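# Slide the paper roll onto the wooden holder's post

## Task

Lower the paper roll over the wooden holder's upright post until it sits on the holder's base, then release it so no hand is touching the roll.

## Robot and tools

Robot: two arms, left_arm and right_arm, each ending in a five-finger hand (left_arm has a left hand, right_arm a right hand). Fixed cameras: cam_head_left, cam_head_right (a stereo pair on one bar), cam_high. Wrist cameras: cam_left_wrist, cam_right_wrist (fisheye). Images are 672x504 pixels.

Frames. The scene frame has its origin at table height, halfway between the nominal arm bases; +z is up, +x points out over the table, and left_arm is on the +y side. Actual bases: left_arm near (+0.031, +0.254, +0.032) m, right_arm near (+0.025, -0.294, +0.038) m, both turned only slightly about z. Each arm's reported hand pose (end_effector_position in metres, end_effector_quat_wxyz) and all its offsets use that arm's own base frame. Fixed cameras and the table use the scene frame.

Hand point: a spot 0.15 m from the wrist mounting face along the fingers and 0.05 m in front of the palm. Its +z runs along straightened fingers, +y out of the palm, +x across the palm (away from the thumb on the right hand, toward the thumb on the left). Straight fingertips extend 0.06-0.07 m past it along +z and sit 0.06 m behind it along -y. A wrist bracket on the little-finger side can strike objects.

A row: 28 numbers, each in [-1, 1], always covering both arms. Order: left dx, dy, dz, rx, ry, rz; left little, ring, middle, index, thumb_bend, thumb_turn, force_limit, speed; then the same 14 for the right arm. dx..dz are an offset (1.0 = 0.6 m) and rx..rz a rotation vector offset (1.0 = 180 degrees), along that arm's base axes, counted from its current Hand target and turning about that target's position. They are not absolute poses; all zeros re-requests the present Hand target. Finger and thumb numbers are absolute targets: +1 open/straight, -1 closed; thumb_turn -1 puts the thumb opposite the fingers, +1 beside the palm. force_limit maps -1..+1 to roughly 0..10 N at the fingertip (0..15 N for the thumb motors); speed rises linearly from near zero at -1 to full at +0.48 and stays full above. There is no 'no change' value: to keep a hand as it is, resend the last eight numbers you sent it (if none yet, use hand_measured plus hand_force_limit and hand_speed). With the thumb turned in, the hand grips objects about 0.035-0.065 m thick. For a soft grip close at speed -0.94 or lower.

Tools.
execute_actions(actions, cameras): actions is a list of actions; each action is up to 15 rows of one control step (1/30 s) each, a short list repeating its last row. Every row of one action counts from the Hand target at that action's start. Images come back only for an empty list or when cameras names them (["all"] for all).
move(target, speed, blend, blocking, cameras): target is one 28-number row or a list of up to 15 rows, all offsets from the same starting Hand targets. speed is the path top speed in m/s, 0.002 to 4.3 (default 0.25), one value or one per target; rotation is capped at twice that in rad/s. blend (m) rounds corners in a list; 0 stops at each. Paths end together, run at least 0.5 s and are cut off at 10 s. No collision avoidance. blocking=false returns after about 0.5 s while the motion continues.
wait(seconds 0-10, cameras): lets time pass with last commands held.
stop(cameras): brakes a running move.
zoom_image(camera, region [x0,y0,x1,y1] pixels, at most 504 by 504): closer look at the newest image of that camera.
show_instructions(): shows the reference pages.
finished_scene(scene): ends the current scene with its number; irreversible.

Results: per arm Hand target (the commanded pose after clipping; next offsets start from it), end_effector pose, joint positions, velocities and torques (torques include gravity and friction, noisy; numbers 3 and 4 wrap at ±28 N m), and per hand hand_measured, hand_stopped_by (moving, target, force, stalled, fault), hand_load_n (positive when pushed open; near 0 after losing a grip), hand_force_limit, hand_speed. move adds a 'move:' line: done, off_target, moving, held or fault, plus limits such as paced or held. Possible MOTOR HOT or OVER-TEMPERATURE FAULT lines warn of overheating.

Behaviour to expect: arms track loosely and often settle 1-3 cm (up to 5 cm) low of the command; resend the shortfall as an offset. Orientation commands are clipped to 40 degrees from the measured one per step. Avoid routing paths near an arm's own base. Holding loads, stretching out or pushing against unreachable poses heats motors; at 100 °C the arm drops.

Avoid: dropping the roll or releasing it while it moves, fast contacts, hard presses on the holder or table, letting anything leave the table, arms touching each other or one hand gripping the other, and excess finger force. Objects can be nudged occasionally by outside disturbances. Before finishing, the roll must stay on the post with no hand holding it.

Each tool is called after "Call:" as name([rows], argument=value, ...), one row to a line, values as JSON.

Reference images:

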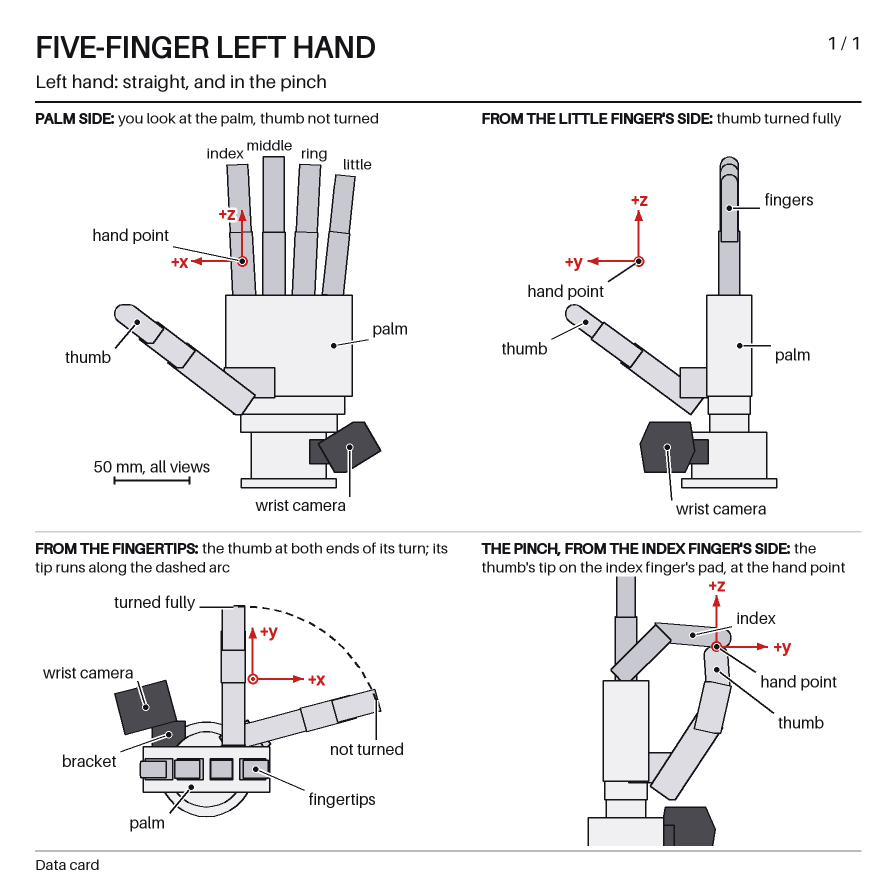

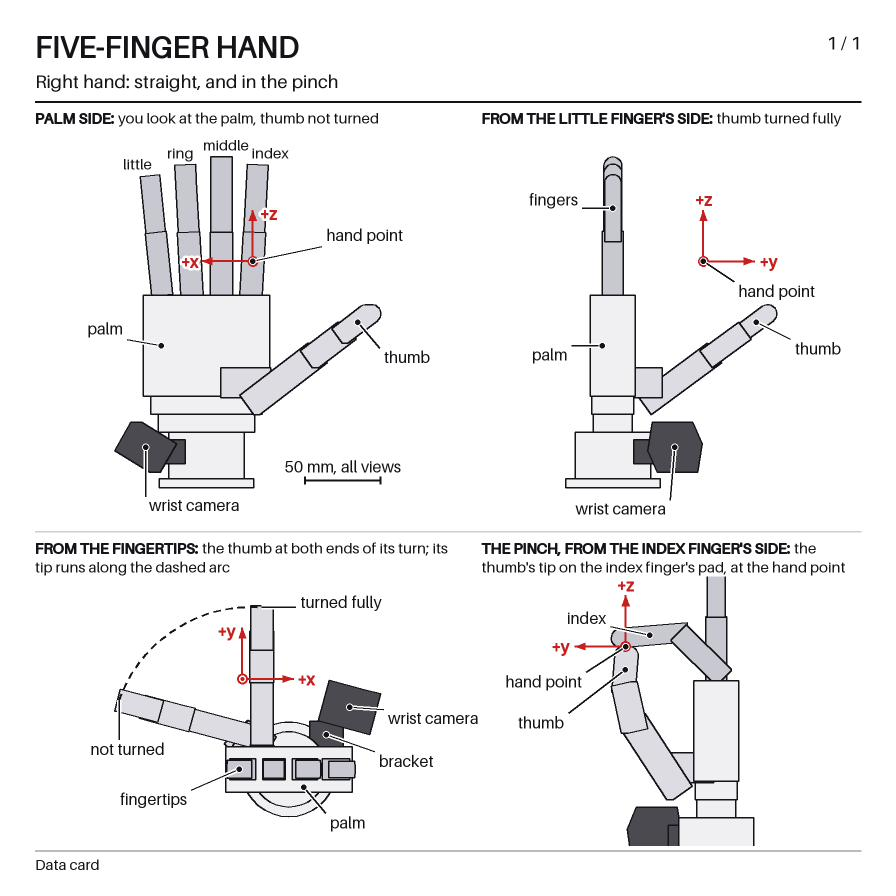

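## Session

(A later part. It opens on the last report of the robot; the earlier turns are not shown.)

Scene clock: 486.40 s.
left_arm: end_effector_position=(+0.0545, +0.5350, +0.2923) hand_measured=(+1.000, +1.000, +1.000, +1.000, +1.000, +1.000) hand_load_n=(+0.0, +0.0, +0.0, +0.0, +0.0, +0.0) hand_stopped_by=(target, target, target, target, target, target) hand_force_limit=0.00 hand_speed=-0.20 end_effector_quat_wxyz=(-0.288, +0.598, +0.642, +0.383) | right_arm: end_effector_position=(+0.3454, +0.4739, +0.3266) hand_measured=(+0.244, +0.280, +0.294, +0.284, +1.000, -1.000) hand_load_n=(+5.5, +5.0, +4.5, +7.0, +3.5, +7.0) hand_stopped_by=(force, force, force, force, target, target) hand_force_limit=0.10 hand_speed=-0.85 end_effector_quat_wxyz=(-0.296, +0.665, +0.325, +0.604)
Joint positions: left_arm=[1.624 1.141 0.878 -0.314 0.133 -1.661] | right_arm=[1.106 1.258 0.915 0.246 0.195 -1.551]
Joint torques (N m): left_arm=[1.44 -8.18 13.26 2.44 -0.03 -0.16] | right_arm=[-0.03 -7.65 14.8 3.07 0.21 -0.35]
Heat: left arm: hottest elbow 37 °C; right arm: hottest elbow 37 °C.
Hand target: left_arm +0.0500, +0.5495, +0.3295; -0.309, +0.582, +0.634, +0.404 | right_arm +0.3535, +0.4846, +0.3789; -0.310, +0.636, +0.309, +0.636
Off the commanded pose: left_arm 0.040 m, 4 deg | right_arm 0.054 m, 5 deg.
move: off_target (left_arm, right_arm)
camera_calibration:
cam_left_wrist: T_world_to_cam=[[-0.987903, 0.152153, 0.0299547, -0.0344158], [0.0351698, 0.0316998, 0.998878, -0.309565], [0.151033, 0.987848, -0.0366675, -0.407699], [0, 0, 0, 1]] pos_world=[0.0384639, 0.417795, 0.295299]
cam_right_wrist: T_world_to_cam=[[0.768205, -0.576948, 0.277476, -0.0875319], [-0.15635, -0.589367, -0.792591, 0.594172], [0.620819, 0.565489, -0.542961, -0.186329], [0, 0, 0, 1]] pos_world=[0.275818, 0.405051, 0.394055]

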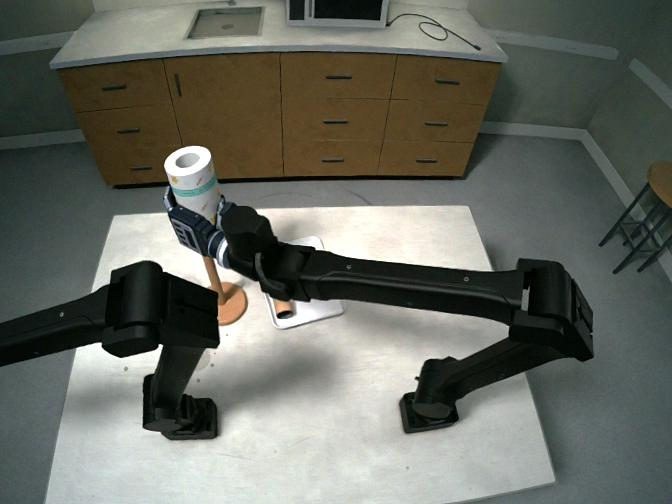

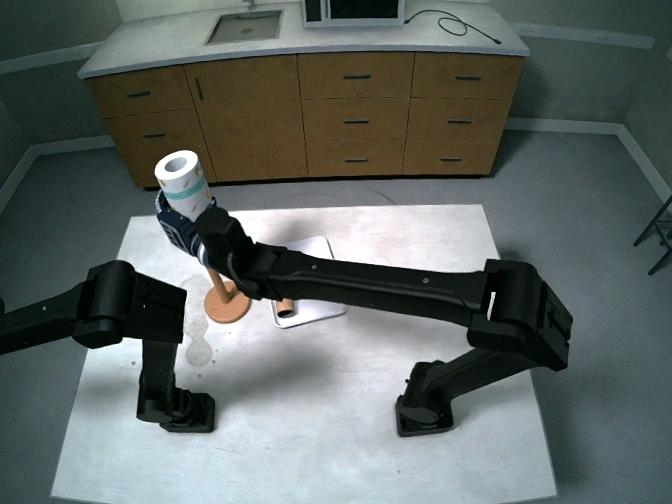

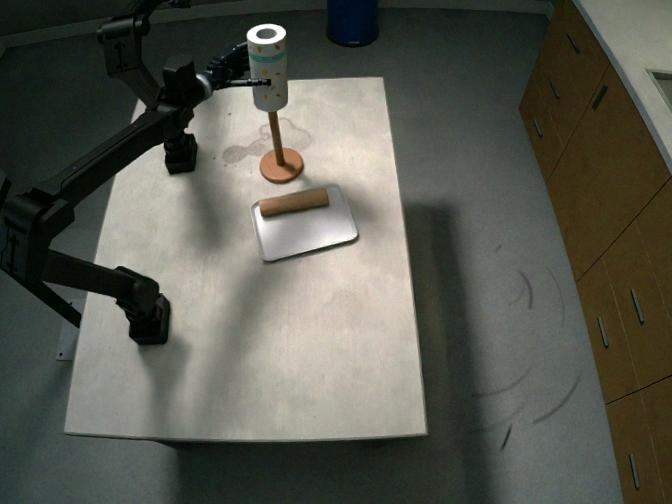

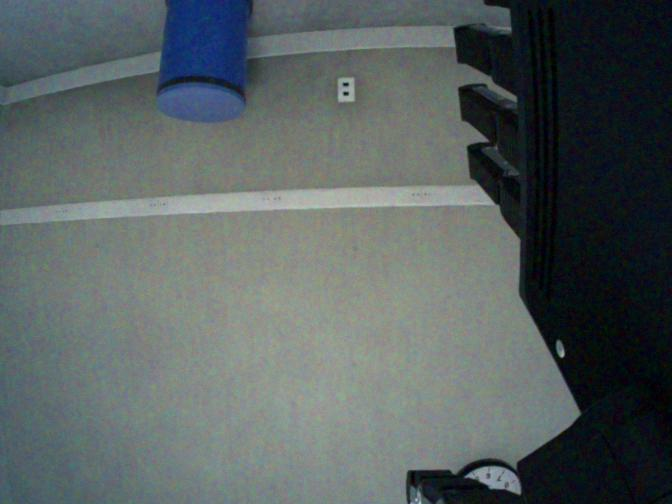

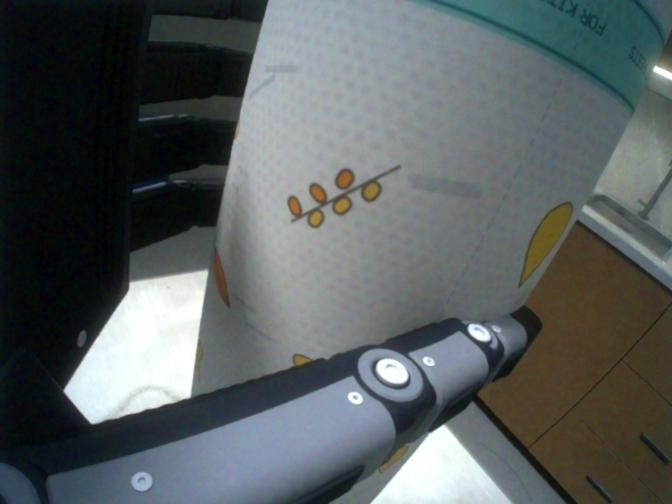

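Call:
move(target=[0,0,0,0,0,0,1,1,1,1,1,1,0,-0.2,0.0,0.0,0.07,0.0241,-0.0188,0,-0.32,-0.32,-0.32,-0.32,1,-1,0.1,-0.85], speed=0.15, cameras=["all"])

Scene clock: 499.13 s.
left_arm: end_effector_position=(+0.0545, +0.5350, +0.2923) hand_measured=(+1.000, +1.000, +1.000, +1.000, +1.000, +1.000) hand_load_n=(+0.0, +0.0, +0.0, +0.0, +0.0, +0.0) hand_stopped_by=(target, target, target, target, target, target) hand_force_limit=0.00 hand_speed=-0.20 end_effector_quat_wxyz=(-0.288, +0.598, +0.642, +0.383) | right_arm: end_effector_position=(+0.3479, +0.4767, +0.3685) hand_measured=(+0.244, +0.280, +0.294, +0.284, +1.000, -1.000) hand_load_n=(+5.5, +5.0, +4.5, +7.0, +3.5, +7.0) hand_stopped_by=(force, force, force, force, target, target) hand_force_limit=0.10 hand_speed=-0.85 end_effector_quat_wxyz=(-0.311, +0.635, +0.309, +0.636)
Joint positions: left_arm=[1.624 1.141 0.878 -0.314 0.133 -1.661] | right_arm=[1.106 1.242 0.945 0.3 0.197 -1.569]
Joint torques (N m): left_arm=[1.44 -8.18 13.26 2.44 -0.03 -0.16] | right_arm=[0.15 -7.59 14.89 3.04 0.08 -0.39]
Heat: left arm: hottest elbow 39 °C; right arm: hottest elbow 37 °C.
Hand target: left_arm +0.0500, +0.5495, +0.3295; -0.309, +0.582, +0.634, +0.404 | right_arm +0.3535, +0.4846, +0.4210; -0.325, +0.604, +0.294, +0.665
Off the commanded pose: left_arm 0.040 m, 4 deg | right_arm 0.053 m, 5 deg.
move: off_target (left_arm, right_arm)
camera_calibration:
cam_left_wrist: T_world_to_cam=[[-0.987903, 0.152153, 0.0299547, -0.0344158], [0.0351698, 0.0316998, 0.998878, -0.309565], [0.151033, 0.987848, -0.0366675, -0.407699], [0, 0, 0, 1]] pos_world=[0.0384639, 0.417795, 0.295299]
cam_right_wrist: T_world_to_cam=[[0.750883, -0.599554, 0.276964, -0.0824593], [-0.108284, -0.525456, -0.843902, 0.601209], [0.651497, 0.603681, -0.459478, -0.226348], [0, 0, 0, 1]] pos_world=[0.274484, 0.403112, 0.426198]

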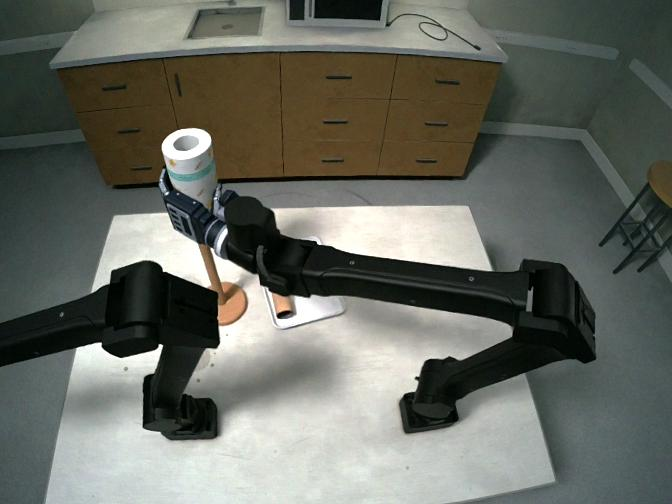

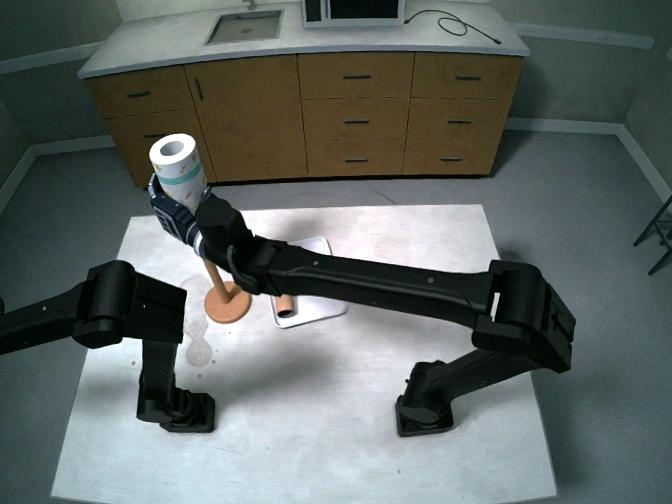

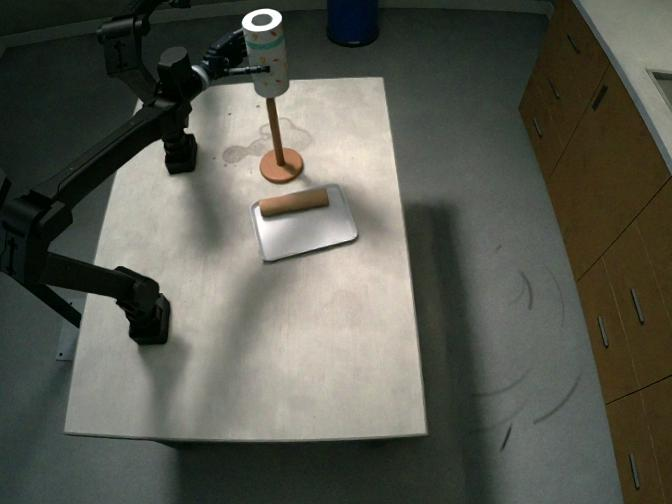

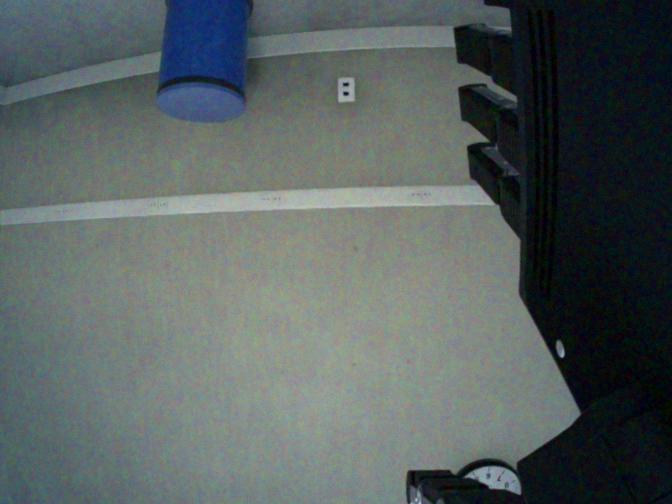

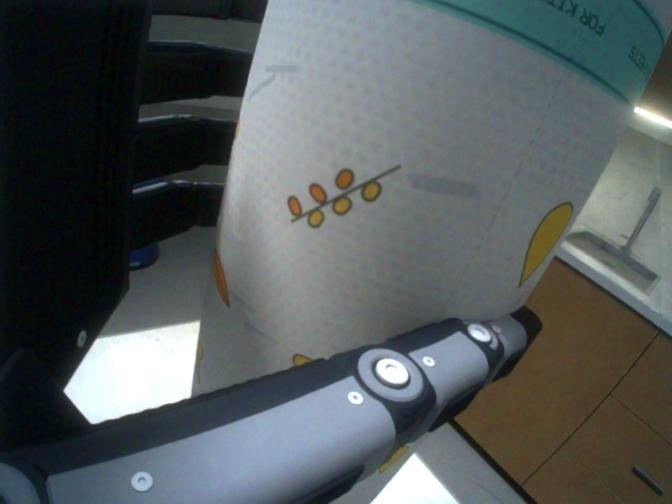

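Call:
zoom_image(camera="cam_high", region=[210, 0, 330, 190])

Call:
zoom_image(camera="cam_head_left", region=[140, 110, 270, 340])

Call:
zoom_image(camera="cam_head_right", region=[130, 110, 260, 340])

Scaled by 2.653 from the camera's 672x504 image, which has a finer 960x720 frame.

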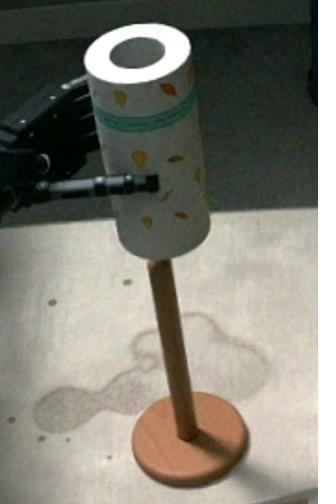

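Scaled by 2.191 from the camera's 672x504 image, which has a finer 960x720 frame.

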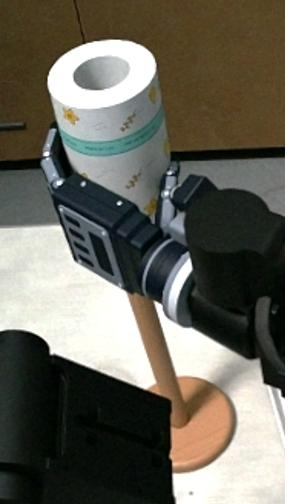

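Scaled by 2.191 from the camera's 672x504 image, which has a finer 960x720 frame.

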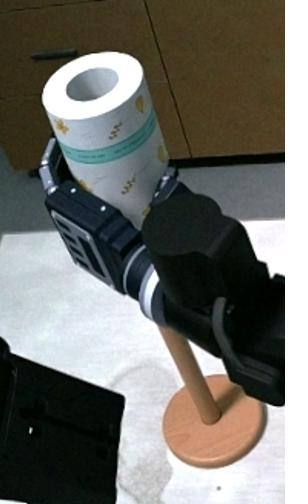

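Call:
move(target=[0,0,0,0,0,0,1,1,1,1,1,1,0,-0.2,-0.0073,0.0303,0.0,0,0,0,-0.32,-0.32,-0.32,-0.32,1,-1,0.1,-0.85], speed=0.15, cameras=["cam_head_left","cam_head_right","cam_high"])

Call:
zoom_image(camera="cam_high", region=[210, 0, 330, 190])

Call:
zoom_image(camera="cam_head_left", region=[140, 110, 270, 340])

Call:
zoom_image(camera="cam_head_right", region=[130, 110, 260, 340])

Scene clock: 587.83 s.
left_arm: end_effector_position=(+0.0545, +0.5350, +0.2923) hand_measured=(+1.000, +1.000, +1.000, +1.000, +1.000, +1.000) hand_load_n=(+0.0, +0.0, +0.0, +0.0, +0.0, +0.0) hand_stopped_by=(target, target, target, target, target, target) hand_force_limit=0.00 hand_speed=-0.20 end_effector_quat_wxyz=(-0.288, +0.598, +0.642, +0.383) | right_arm: end_effector_position=(+0.3451, +0.4901, +0.3761) hand_measured=(+0.244, +0.280, +0.294, +0.284, +1.000, -1.000) hand_load_n=(+6.0, +5.0, +4.5, +7.5, +3.5, +7.0) hand_stopped_by=(force, force, force, force, target, target) hand_force_limit=0.10 hand_speed=-0.85 end_effector_quat_wxyz=(-0.312, +0.631, +0.306, +0.640)
Joint positions: left_arm=[1.624 1.141 0.878 -0.314 0.133 -1.661] | right_arm=[1.128 1.268 0.978 0.306 0.223 -1.572]
Joint torques (N m): left_arm=[1.49 -8.12 13.26 2.45 -0.02 -0.16] | right_arm=[0.79 -7 14.82 3.07 0.17 -0.36]
Heat: left arm: hottest elbow 44 °C; right arm: hottest elbow 48 °C.
Hand target: left_arm +0.0500, +0.5495, +0.3295; -0.309, +0.582, +0.634, +0.404 | right_arm +0.3490, +0.5028, +0.4211; -0.325, +0.604, +0.294, +0.665
Off the commanded pose: left_arm 0.040 m, 4 deg | right_arm 0.047 m, 5 deg.
move: off_target (left_arm, right_arm)
Images, in order (width x height): cam_head_left 672x504, cam_head_right 672x504, cam_high 672x504.

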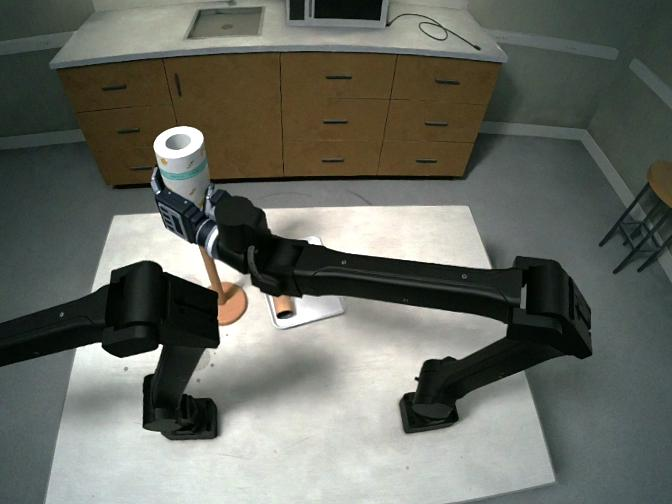

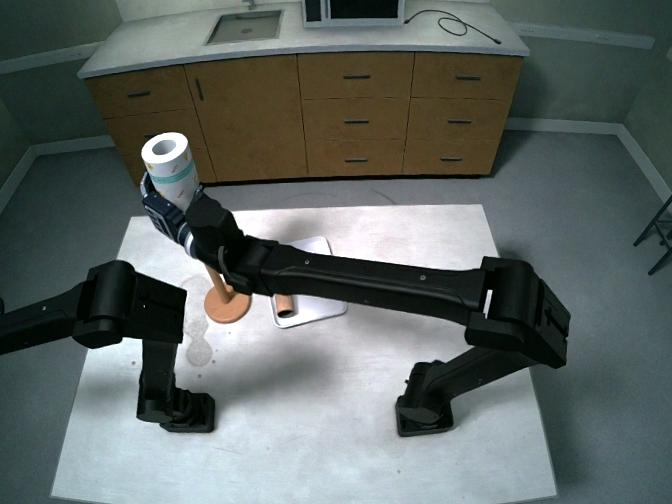

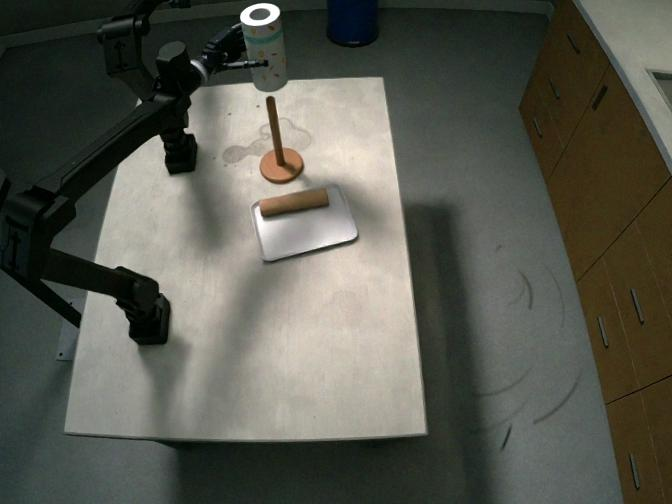

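Scaled by 2.653 from the camera's 672x504 image, which has a finer 960x720 frame.

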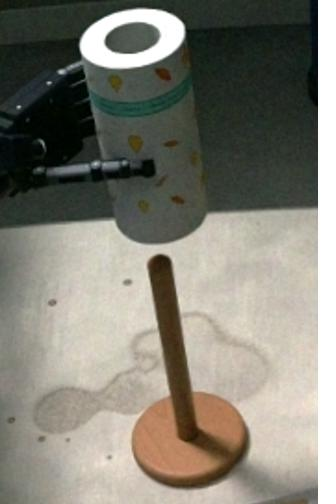

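Scaled by 2.191 from the camera's 672x504 image, which has a finer 960x720 frame.

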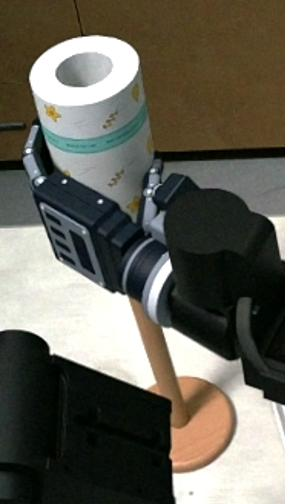

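Scaled by 2.191 from the camera's 672x504 image, which has a finer 960x720 frame.

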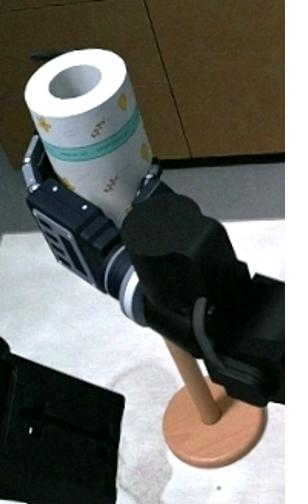

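Call:
move(target=[0,0,0,0,0,0,1,1,1,1,1,1,0,-0.2,-0.0133,0.0067,-0.06,0,0,0,-0.32,-0.32,-0.32,-0.32,1,-1,0.1,-0.85], speed=0.1, cameras=["cam_head_left","cam_head_right","cam_high"])

Call:
zoom_image(camera="cam_high", region=[210, 0, 330, 190])

Call:
zoom_image(camera="cam_head_left", region=[140, 110, 270, 340])

Call:
zoom_image(camera="cam_head_right", region=[130, 110, 260, 340])

Scene clock: 638.20 s.
left_arm: end_effector_position=(+0.0545, +0.5350, +0.2923) hand_measured=(+1.000, +1.000, +1.000, +1.000, +1.000, +1.000) hand_load_n=(+0.0, +0.0, +0.0, +0.0, +0.0, +0.0) hand_stopped_by=(target, target, target, target, target, target) hand_force_limit=0.00 hand_speed=-0.20 end_effector_quat_wxyz=(-0.288, +0.598, +0.642, +0.383) | right_arm: end_effector_position=(+0.3430, +0.5044, +0.3771) hand_measured=(+0.244, +0.280, +0.294, +0.284, +1.000, -1.000) hand_load_n=(+5.5, +5.0, +4.5, +7.0, +3.5, +7.0) hand_stopped_by=(force, force, force, force, target, target) hand_force_limit=0.10 hand_speed=-0.85 end_effector_quat_wxyz=(-0.324, +0.615, +0.294, +0.656)
Joint positions: left_arm=[1.624 1.141 0.878 -0.314 0.133 -1.661] | right_arm=[1.148 1.31 0.978 0.405 0.242 -1.574]
Joint torques (N m): left_arm=[1.49 -8.18 13.27 2.45 -0.02 -0.16] | right_arm=[0.56 -7.77 9.48 3.1 0.16 -0.36]
Heat: left arm: hottest elbow 45 °C; right arm: hottest elbow 49 °C.
Hand target: left_arm +0.0500, +0.5495, +0.3295; -0.309, +0.582, +0.634, +0.404 | right_arm +0.3410, +0.5069, +0.3850; -0.325, +0.604, +0.294, +0.665
Off the commanded pose: left_arm 0.040 m, 4 deg | right_arm 0.009 m, 2 deg.
move: off_target (left_arm)
Images, in order (width x height): cam_head_left 672x504, cam_head_right 672x504, cam_high 672x504.

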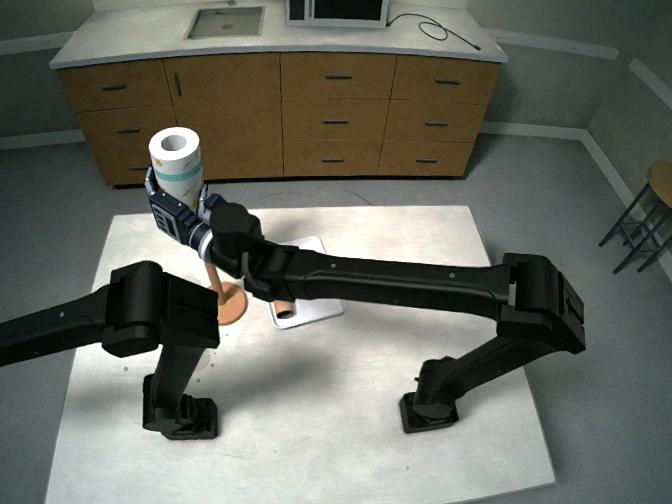

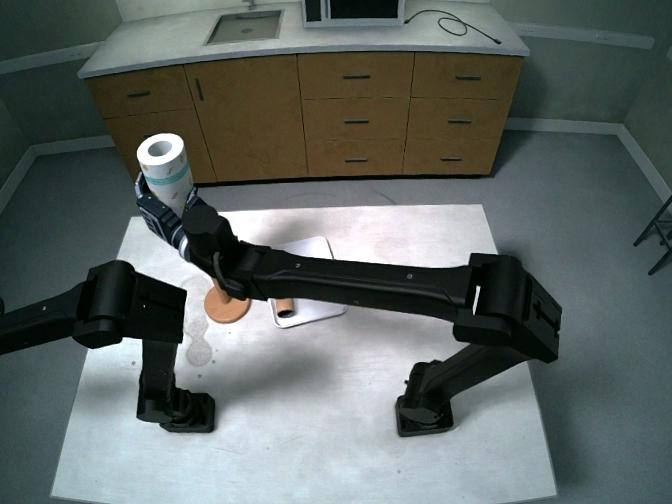

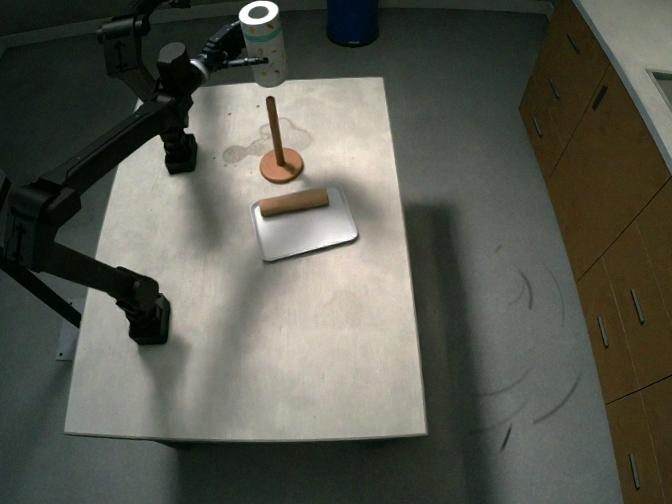

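Scaled by 2.653 from the camera's 672x504 image, which has a finer 960x720 frame.

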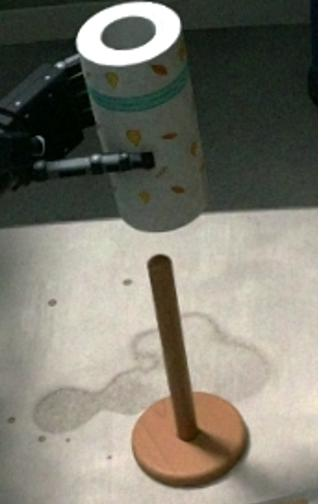

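Scaled by 2.191 from the camera's 672x504 image, which has a finer 960x720 frame.

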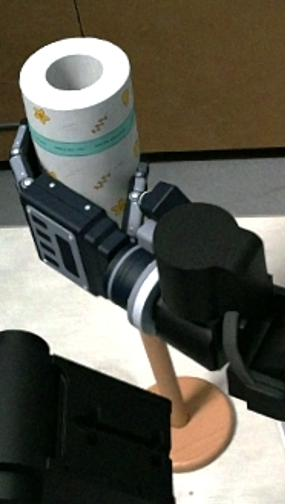

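Scaled by 2.191 from the camera's 672x504 image, which has a finer 960x720 frame.

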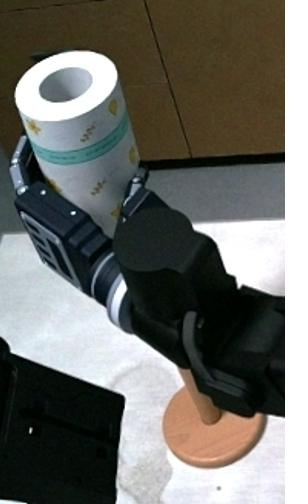

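Call:
move(target=[0,0,0,0,0,0,1,1,1,1,1,1,0,-0.2,-0.005,-0.02,-0.083,-0.019,0.0148,0,-0.32,-0.32,-0.32,-0.32,1,-1,0.1,-0.85], speed=0.1, cameras=["cam_head_left","cam_head_right","cam_high"])

Call:
zoom_image(camera="cam_high", region=[210, 0, 330, 190])

Call:
zoom_image(camera="cam_head_left", region=[140, 110, 270, 340])

Call:
zoom_image(camera="cam_head_right", region=[130, 110, 260, 340])

Scene clock: 647.07 s.
left_arm: end_effector_position=(+0.0545, +0.5350, +0.2923) hand_measured=(+1.000, +1.000, +1.000, +1.000, +1.000, +1.000) hand_load_n=(+0.0, +0.0, +0.0, +0.5, +0.0, +0.0) hand_stopped_by=(target, target, target, target, target, target) hand_force_limit=0.00 hand_speed=-0.20 end_effector_quat_wxyz=(-0.288, +0.598, +0.642, +0.383) | right_arm: end_effector_position=(+0.3385, +0.4942, +0.3350) hand_measured=(+0.244, +0.280, +0.294, +0.284, +1.000, -1.000) hand_load_n=(+6.0, +5.0, +4.0, +7.0, +3.5, +7.0) hand_stopped_by=(force, force, force, force, target, target) hand_force_limit=0.10 hand_speed=-0.85 end_effector_quat_wxyz=(-0.309, +0.634, +0.309, +0.638)
Joint positions: left_arm=[1.624 1.141 0.878 -0.314 0.133 -1.661] | right_arm=[1.148 1.31 0.907 0.409 0.242 -1.574]
Joint torques (N m): left_arm=[1.49 -8.18 13.26 2.45 -0.02 -0.16] | right_arm=[0.26 -7.36 8.46 3.11 -0.06 -0.18]
Heat: left arm: hottest elbow 45 °C; right arm: hottest elbow 47 °C.
Hand target: left_arm +0.0500, +0.5495, +0.3295; -0.309, +0.582, +0.634, +0.404 | right_arm +0.3380, +0.4949, +0.3352; -0.314, +0.629, +0.306, +0.642
Off the commanded pose: left_arm 0.040 m, 4 deg | right_arm 0.001 m, 1 deg.
move: off_target (left_arm)
Images, in order (width x height): cam_head_left 672x504, cam_head_right 672x504, cam_high 672x504.

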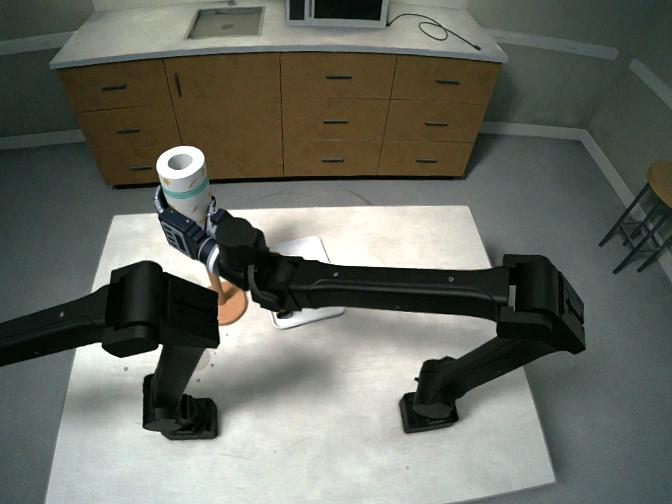

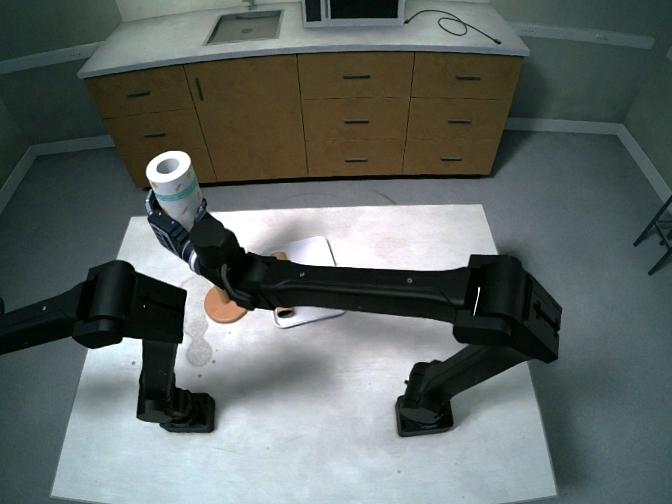

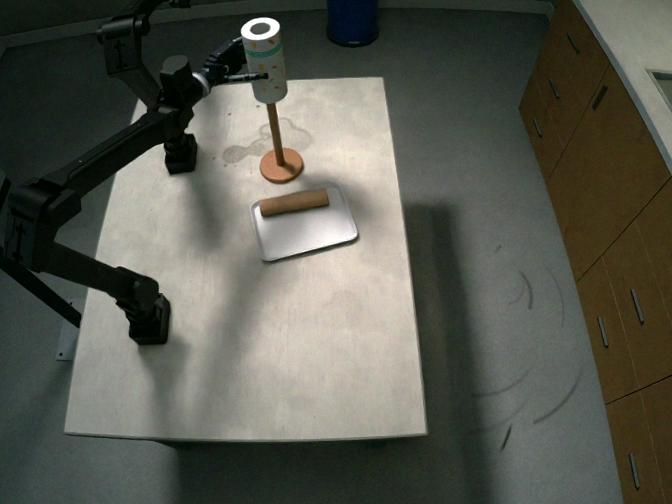

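Scaled by 2.653 from the camera's 672x504 image, which has a finer 960x720 frame.

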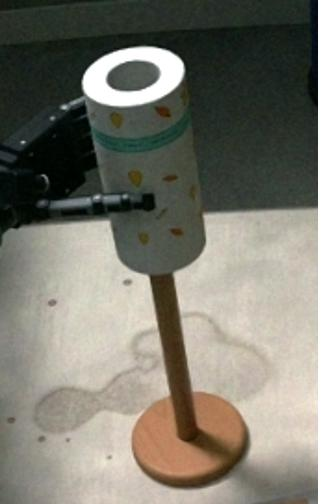

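Scaled by 2.191 from the camera's 672x504 image, which has a finer 960x720 frame.

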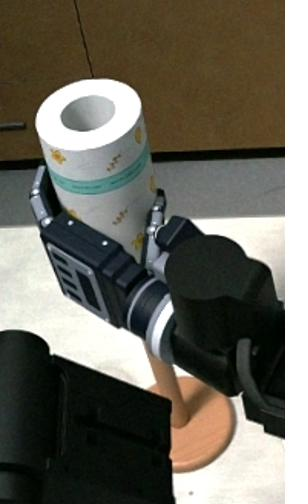

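Scaled by 2.191 from the camera's 672x504 image, which has a finer 960x720 frame.

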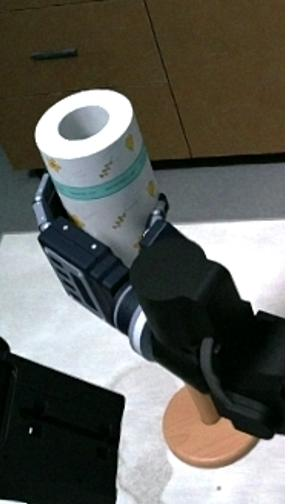

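Call:
move(target=[0,0,0,0,0,0,1,1,1,1,1,1,0,-0.2,-0.004,-0.001,-0.1,0,0,0,-0.32,-0.32,-0.32,-0.32,1,-1,0.1,-0.85], speed=0.1, cameras=["cam_head_left","cam_high"])

Call:
zoom_image(camera="cam_high", region=[210, 0, 330, 190])

Scene clock: 664.17 s.
left_arm: end_effector_position=(+0.0545, +0.5350, +0.2923) hand_measured=(+1.000, +1.000, +1.000, +1.000, +1.000, +1.000) hand_load_n=(+0.0, +0.0, +0.0, +0.0, +0.0, +0.0) hand_stopped_by=(target, target, target, target, target, target) hand_force_limit=0.00 hand_speed=-0.20 end_effector_quat_wxyz=(-0.288, +0.598, +0.642, +0.383) | right_arm: end_effector_position=(+0.3382, +0.4937, +0.2725) hand_measured=(+0.244, +0.280, +0.294, +0.284, +1.000, -1.000) hand_load_n=(+6.0, +5.0, +4.5, +7.0, +3.0, +7.0) hand_stopped_by=(force, force, force, force, target, target) hand_force_limit=0.10 hand_speed=-0.85 end_effector_quat_wxyz=(-0.309, +0.635, +0.310, +0.637)
Joint positions: left_arm=[1.624 1.141 0.878 -0.314 0.133 -1.661] | right_arm=[1.148 1.397 0.807 0.593 0.242 -1.574]
Joint torques (N m): left_arm=[1.44 -8.12 13.26 2.45 -0.02 -0.16] | right_arm=[0.44 -7.88 7.82 3.1 0.15 -0.18]
Heat: left arm: hottest elbow 46 °C; right arm: hottest elbow 44 °C.
Hand target: left_arm +0.0500, +0.5495, +0.3295; -0.309, +0.582, +0.634, +0.404 | right_arm +0.3356, +0.4943, +0.2752; -0.314, +0.629, +0.306, +0.642
Off the commanded pose: left_arm 0.040 m, 4 deg | right_arm 0.004 m, 1 deg.
move: off_target (left_arm)
Images, in order (width x height): cam_head_left 672x504, cam_high 672x504.

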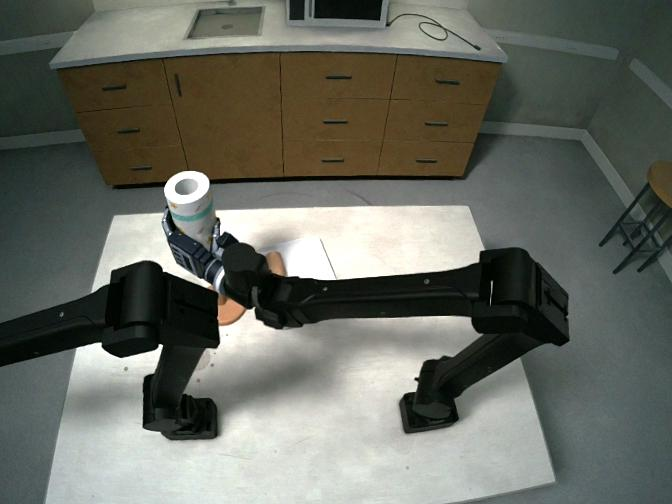

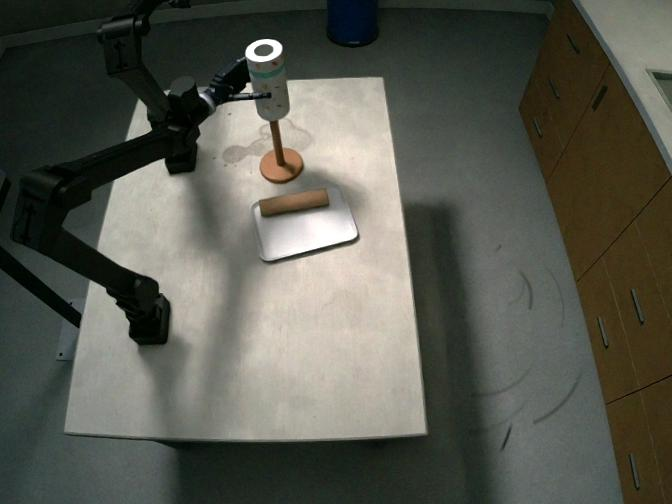

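Scaled by 2.653 from the camera's 672x504 image, which has a finer 960x720 frame.

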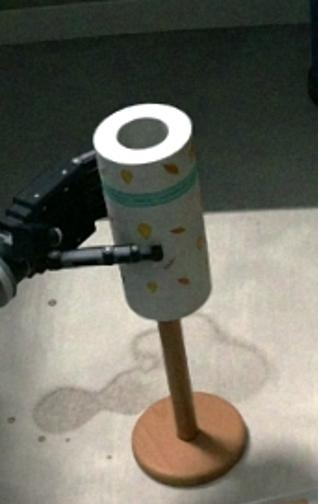

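Call:
move(target=[0,0,0,0,0,0,1,1,1,1,1,1,0,-0.2,0,0,-0.28,0,0,0,-0.32,-0.32,-0.32,-0.32,1,-1,0.1,-0.85], speed=0.1, cameras=["cam_head_left","cam_high"])

Call:
zoom_image(camera="cam_high", region=[210, 0, 330, 190])

Scene clock: 672.53 s.
left_arm: end_effector_position=(+0.0545, +0.5350, +0.2923) hand_measured=(+1.000, +1.000, +1.000, +1.000, +1.000, +1.000) hand_load_n=(+0.0, +0.0, +0.0, +0.0, +0.0, +0.0) hand_stopped_by=(target, target, target, target, target, target) hand_force_limit=0.00 hand_speed=-0.20 end_effector_quat_wxyz=(-0.288, +0.598, +0.642, +0.383) | right_arm: end_effector_position=(+0.3385, +0.4940, +0.1028) hand_measured=(+0.244, +0.280, +0.294, +0.284, +1.000, -1.000) hand_load_n=(+6.0, +5.0, +4.5, +7.5, +3.5, +7.0) hand_stopped_by=(force, force, force, force, target, target) hand_force_limit=0.10 hand_speed=-0.85 end_effector_quat_wxyz=(-0.308, +0.635, +0.310, +0.637)
Joint positions: left_arm=[1.624 1.141 0.878 -0.314 0.133 -1.661] | right_arm=[1.148 1.822 0.682 1.141 0.243 -1.574]
Joint torques (N m): left_arm=[1.44 -8.12 13.29 2.45 -0.02 -0.16] | right_arm=[0.73 -10.75 4.62 3.11 0.13 -0.16]
Heat: left arm: hottest elbow 46 °C; right arm: hottest elbow 43 °C.
Hand target: left_arm +0.0500, +0.5495, +0.3295; -0.309, +0.582, +0.634, +0.404 | right_arm +0.3355, +0.4943, +0.1070; -0.313, +0.629, +0.306, +0.642
Off the commanded pose: left_arm 0.040 m, 4 deg | right_arm 0.005 m, 1 deg.
move: off_target (left_arm)
Images, in order (width x height): cam_head_left 672x504, cam_high 672x504.

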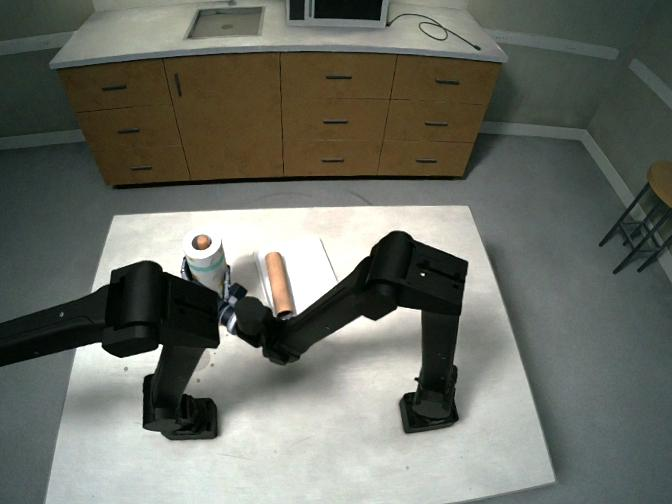

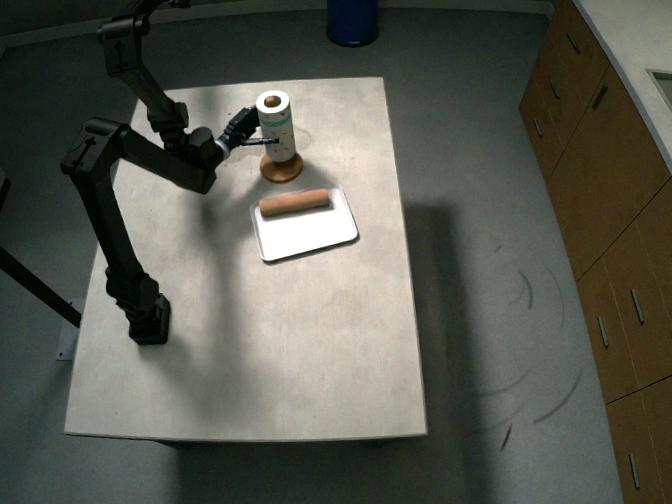

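Scaled by 2.653 from the camera's 672x504 image, which has a finer 960x720 frame.

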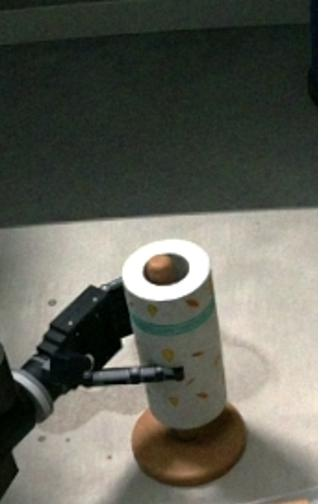

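Call:
move(target=[0,0,0,0,0,0,1,1,1,1,1,1,0,-0.2,-0.003,0,-0.043,0,0,0,-0.32,-0.32,-0.32,-0.32,1,-1,0.1,-0.85], speed=0.05, cameras=["cam_head_left","cam_high"])

Call:
zoom_image(camera="cam_high", region=[230, 70, 330, 190])

Scene clock: 683.10 s.
left_arm: end_effector_position=(+0.0545, +0.5350, +0.2923) hand_measured=(+1.000, +1.000, +1.000, +1.000, +1.000, +1.000) hand_load_n=(+0.0, +0.0, -0.5, +0.0, +0.0, +0.0) hand_stopped_by=(target, target, target, target, target, target) hand_force_limit=0.00 hand_speed=-0.20 end_effector_quat_wxyz=(-0.288, +0.598, +0.642, +0.383) | right_arm: end_effector_position=(+0.3383, +0.4932, +0.0797) hand_measured=(+0.244, +0.280, +0.294, +0.284, +1.000, -1.000) hand_load_n=(+5.5, +5.0, +4.0, +7.0, +3.0, +7.0) hand_stopped_by=(force, force, force, force, target, target) hand_force_limit=0.10 hand_speed=-0.85 end_effector_quat_wxyz=(-0.308, +0.634, +0.308, +0.639)
Joint positions: left_arm=[1.624 1.141 0.878 -0.314 0.133 -1.661] | right_arm=[1.148 1.898 0.682 1.222 0.246 -1.574]
Joint torques (N m): left_arm=[1.44 -8.18 13.24 2.44 -0.02 -0.16] | right_arm=[0.56 -10.64 4.04 3.02 0.16 -0.18]
Heat: left arm: hottest elbow 46 °C; right arm: hottest elbow 41 °C.
Hand target: left_arm +0.0500, +0.5495, +0.3295; -0.309, +0.582, +0.634, +0.404 | right_arm +0.3337, +0.4943, +0.0814; -0.314, +0.629, +0.306, +0.642
Off the commanded pose: left_arm 0.040 m, 4 deg | right_arm 0.005 m, 1 deg.
move: off_target (left_arm)
Images, in order (width x height): cam_head_left 672x504, cam_high 672x504.

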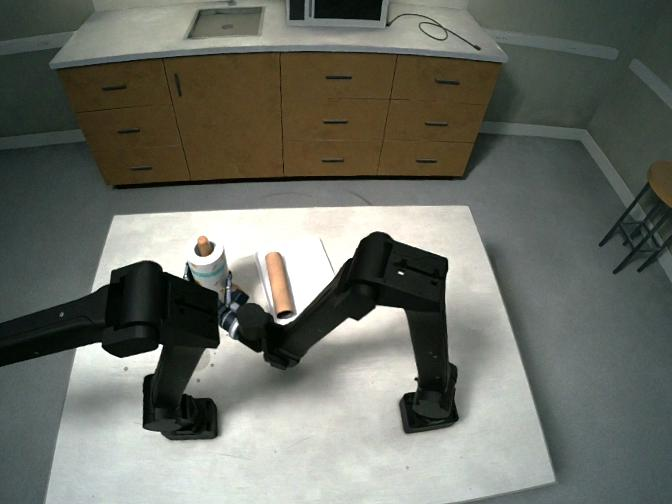

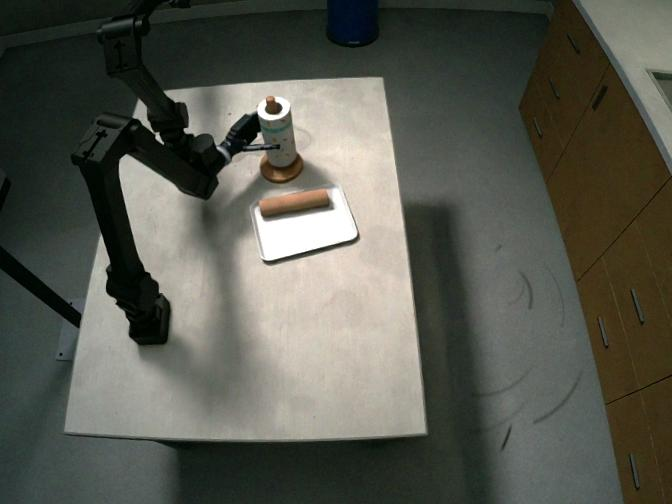

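Scaled by 4.200 from the camera's 672x504 image, which has a finer 960x720 frame.

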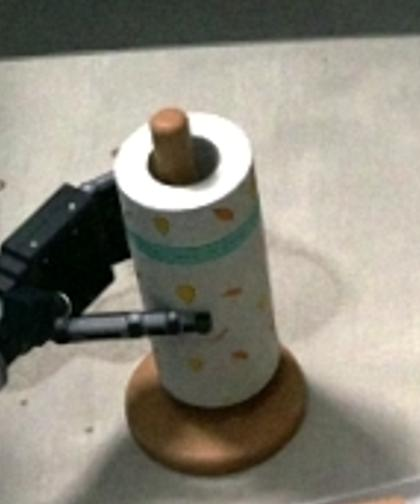

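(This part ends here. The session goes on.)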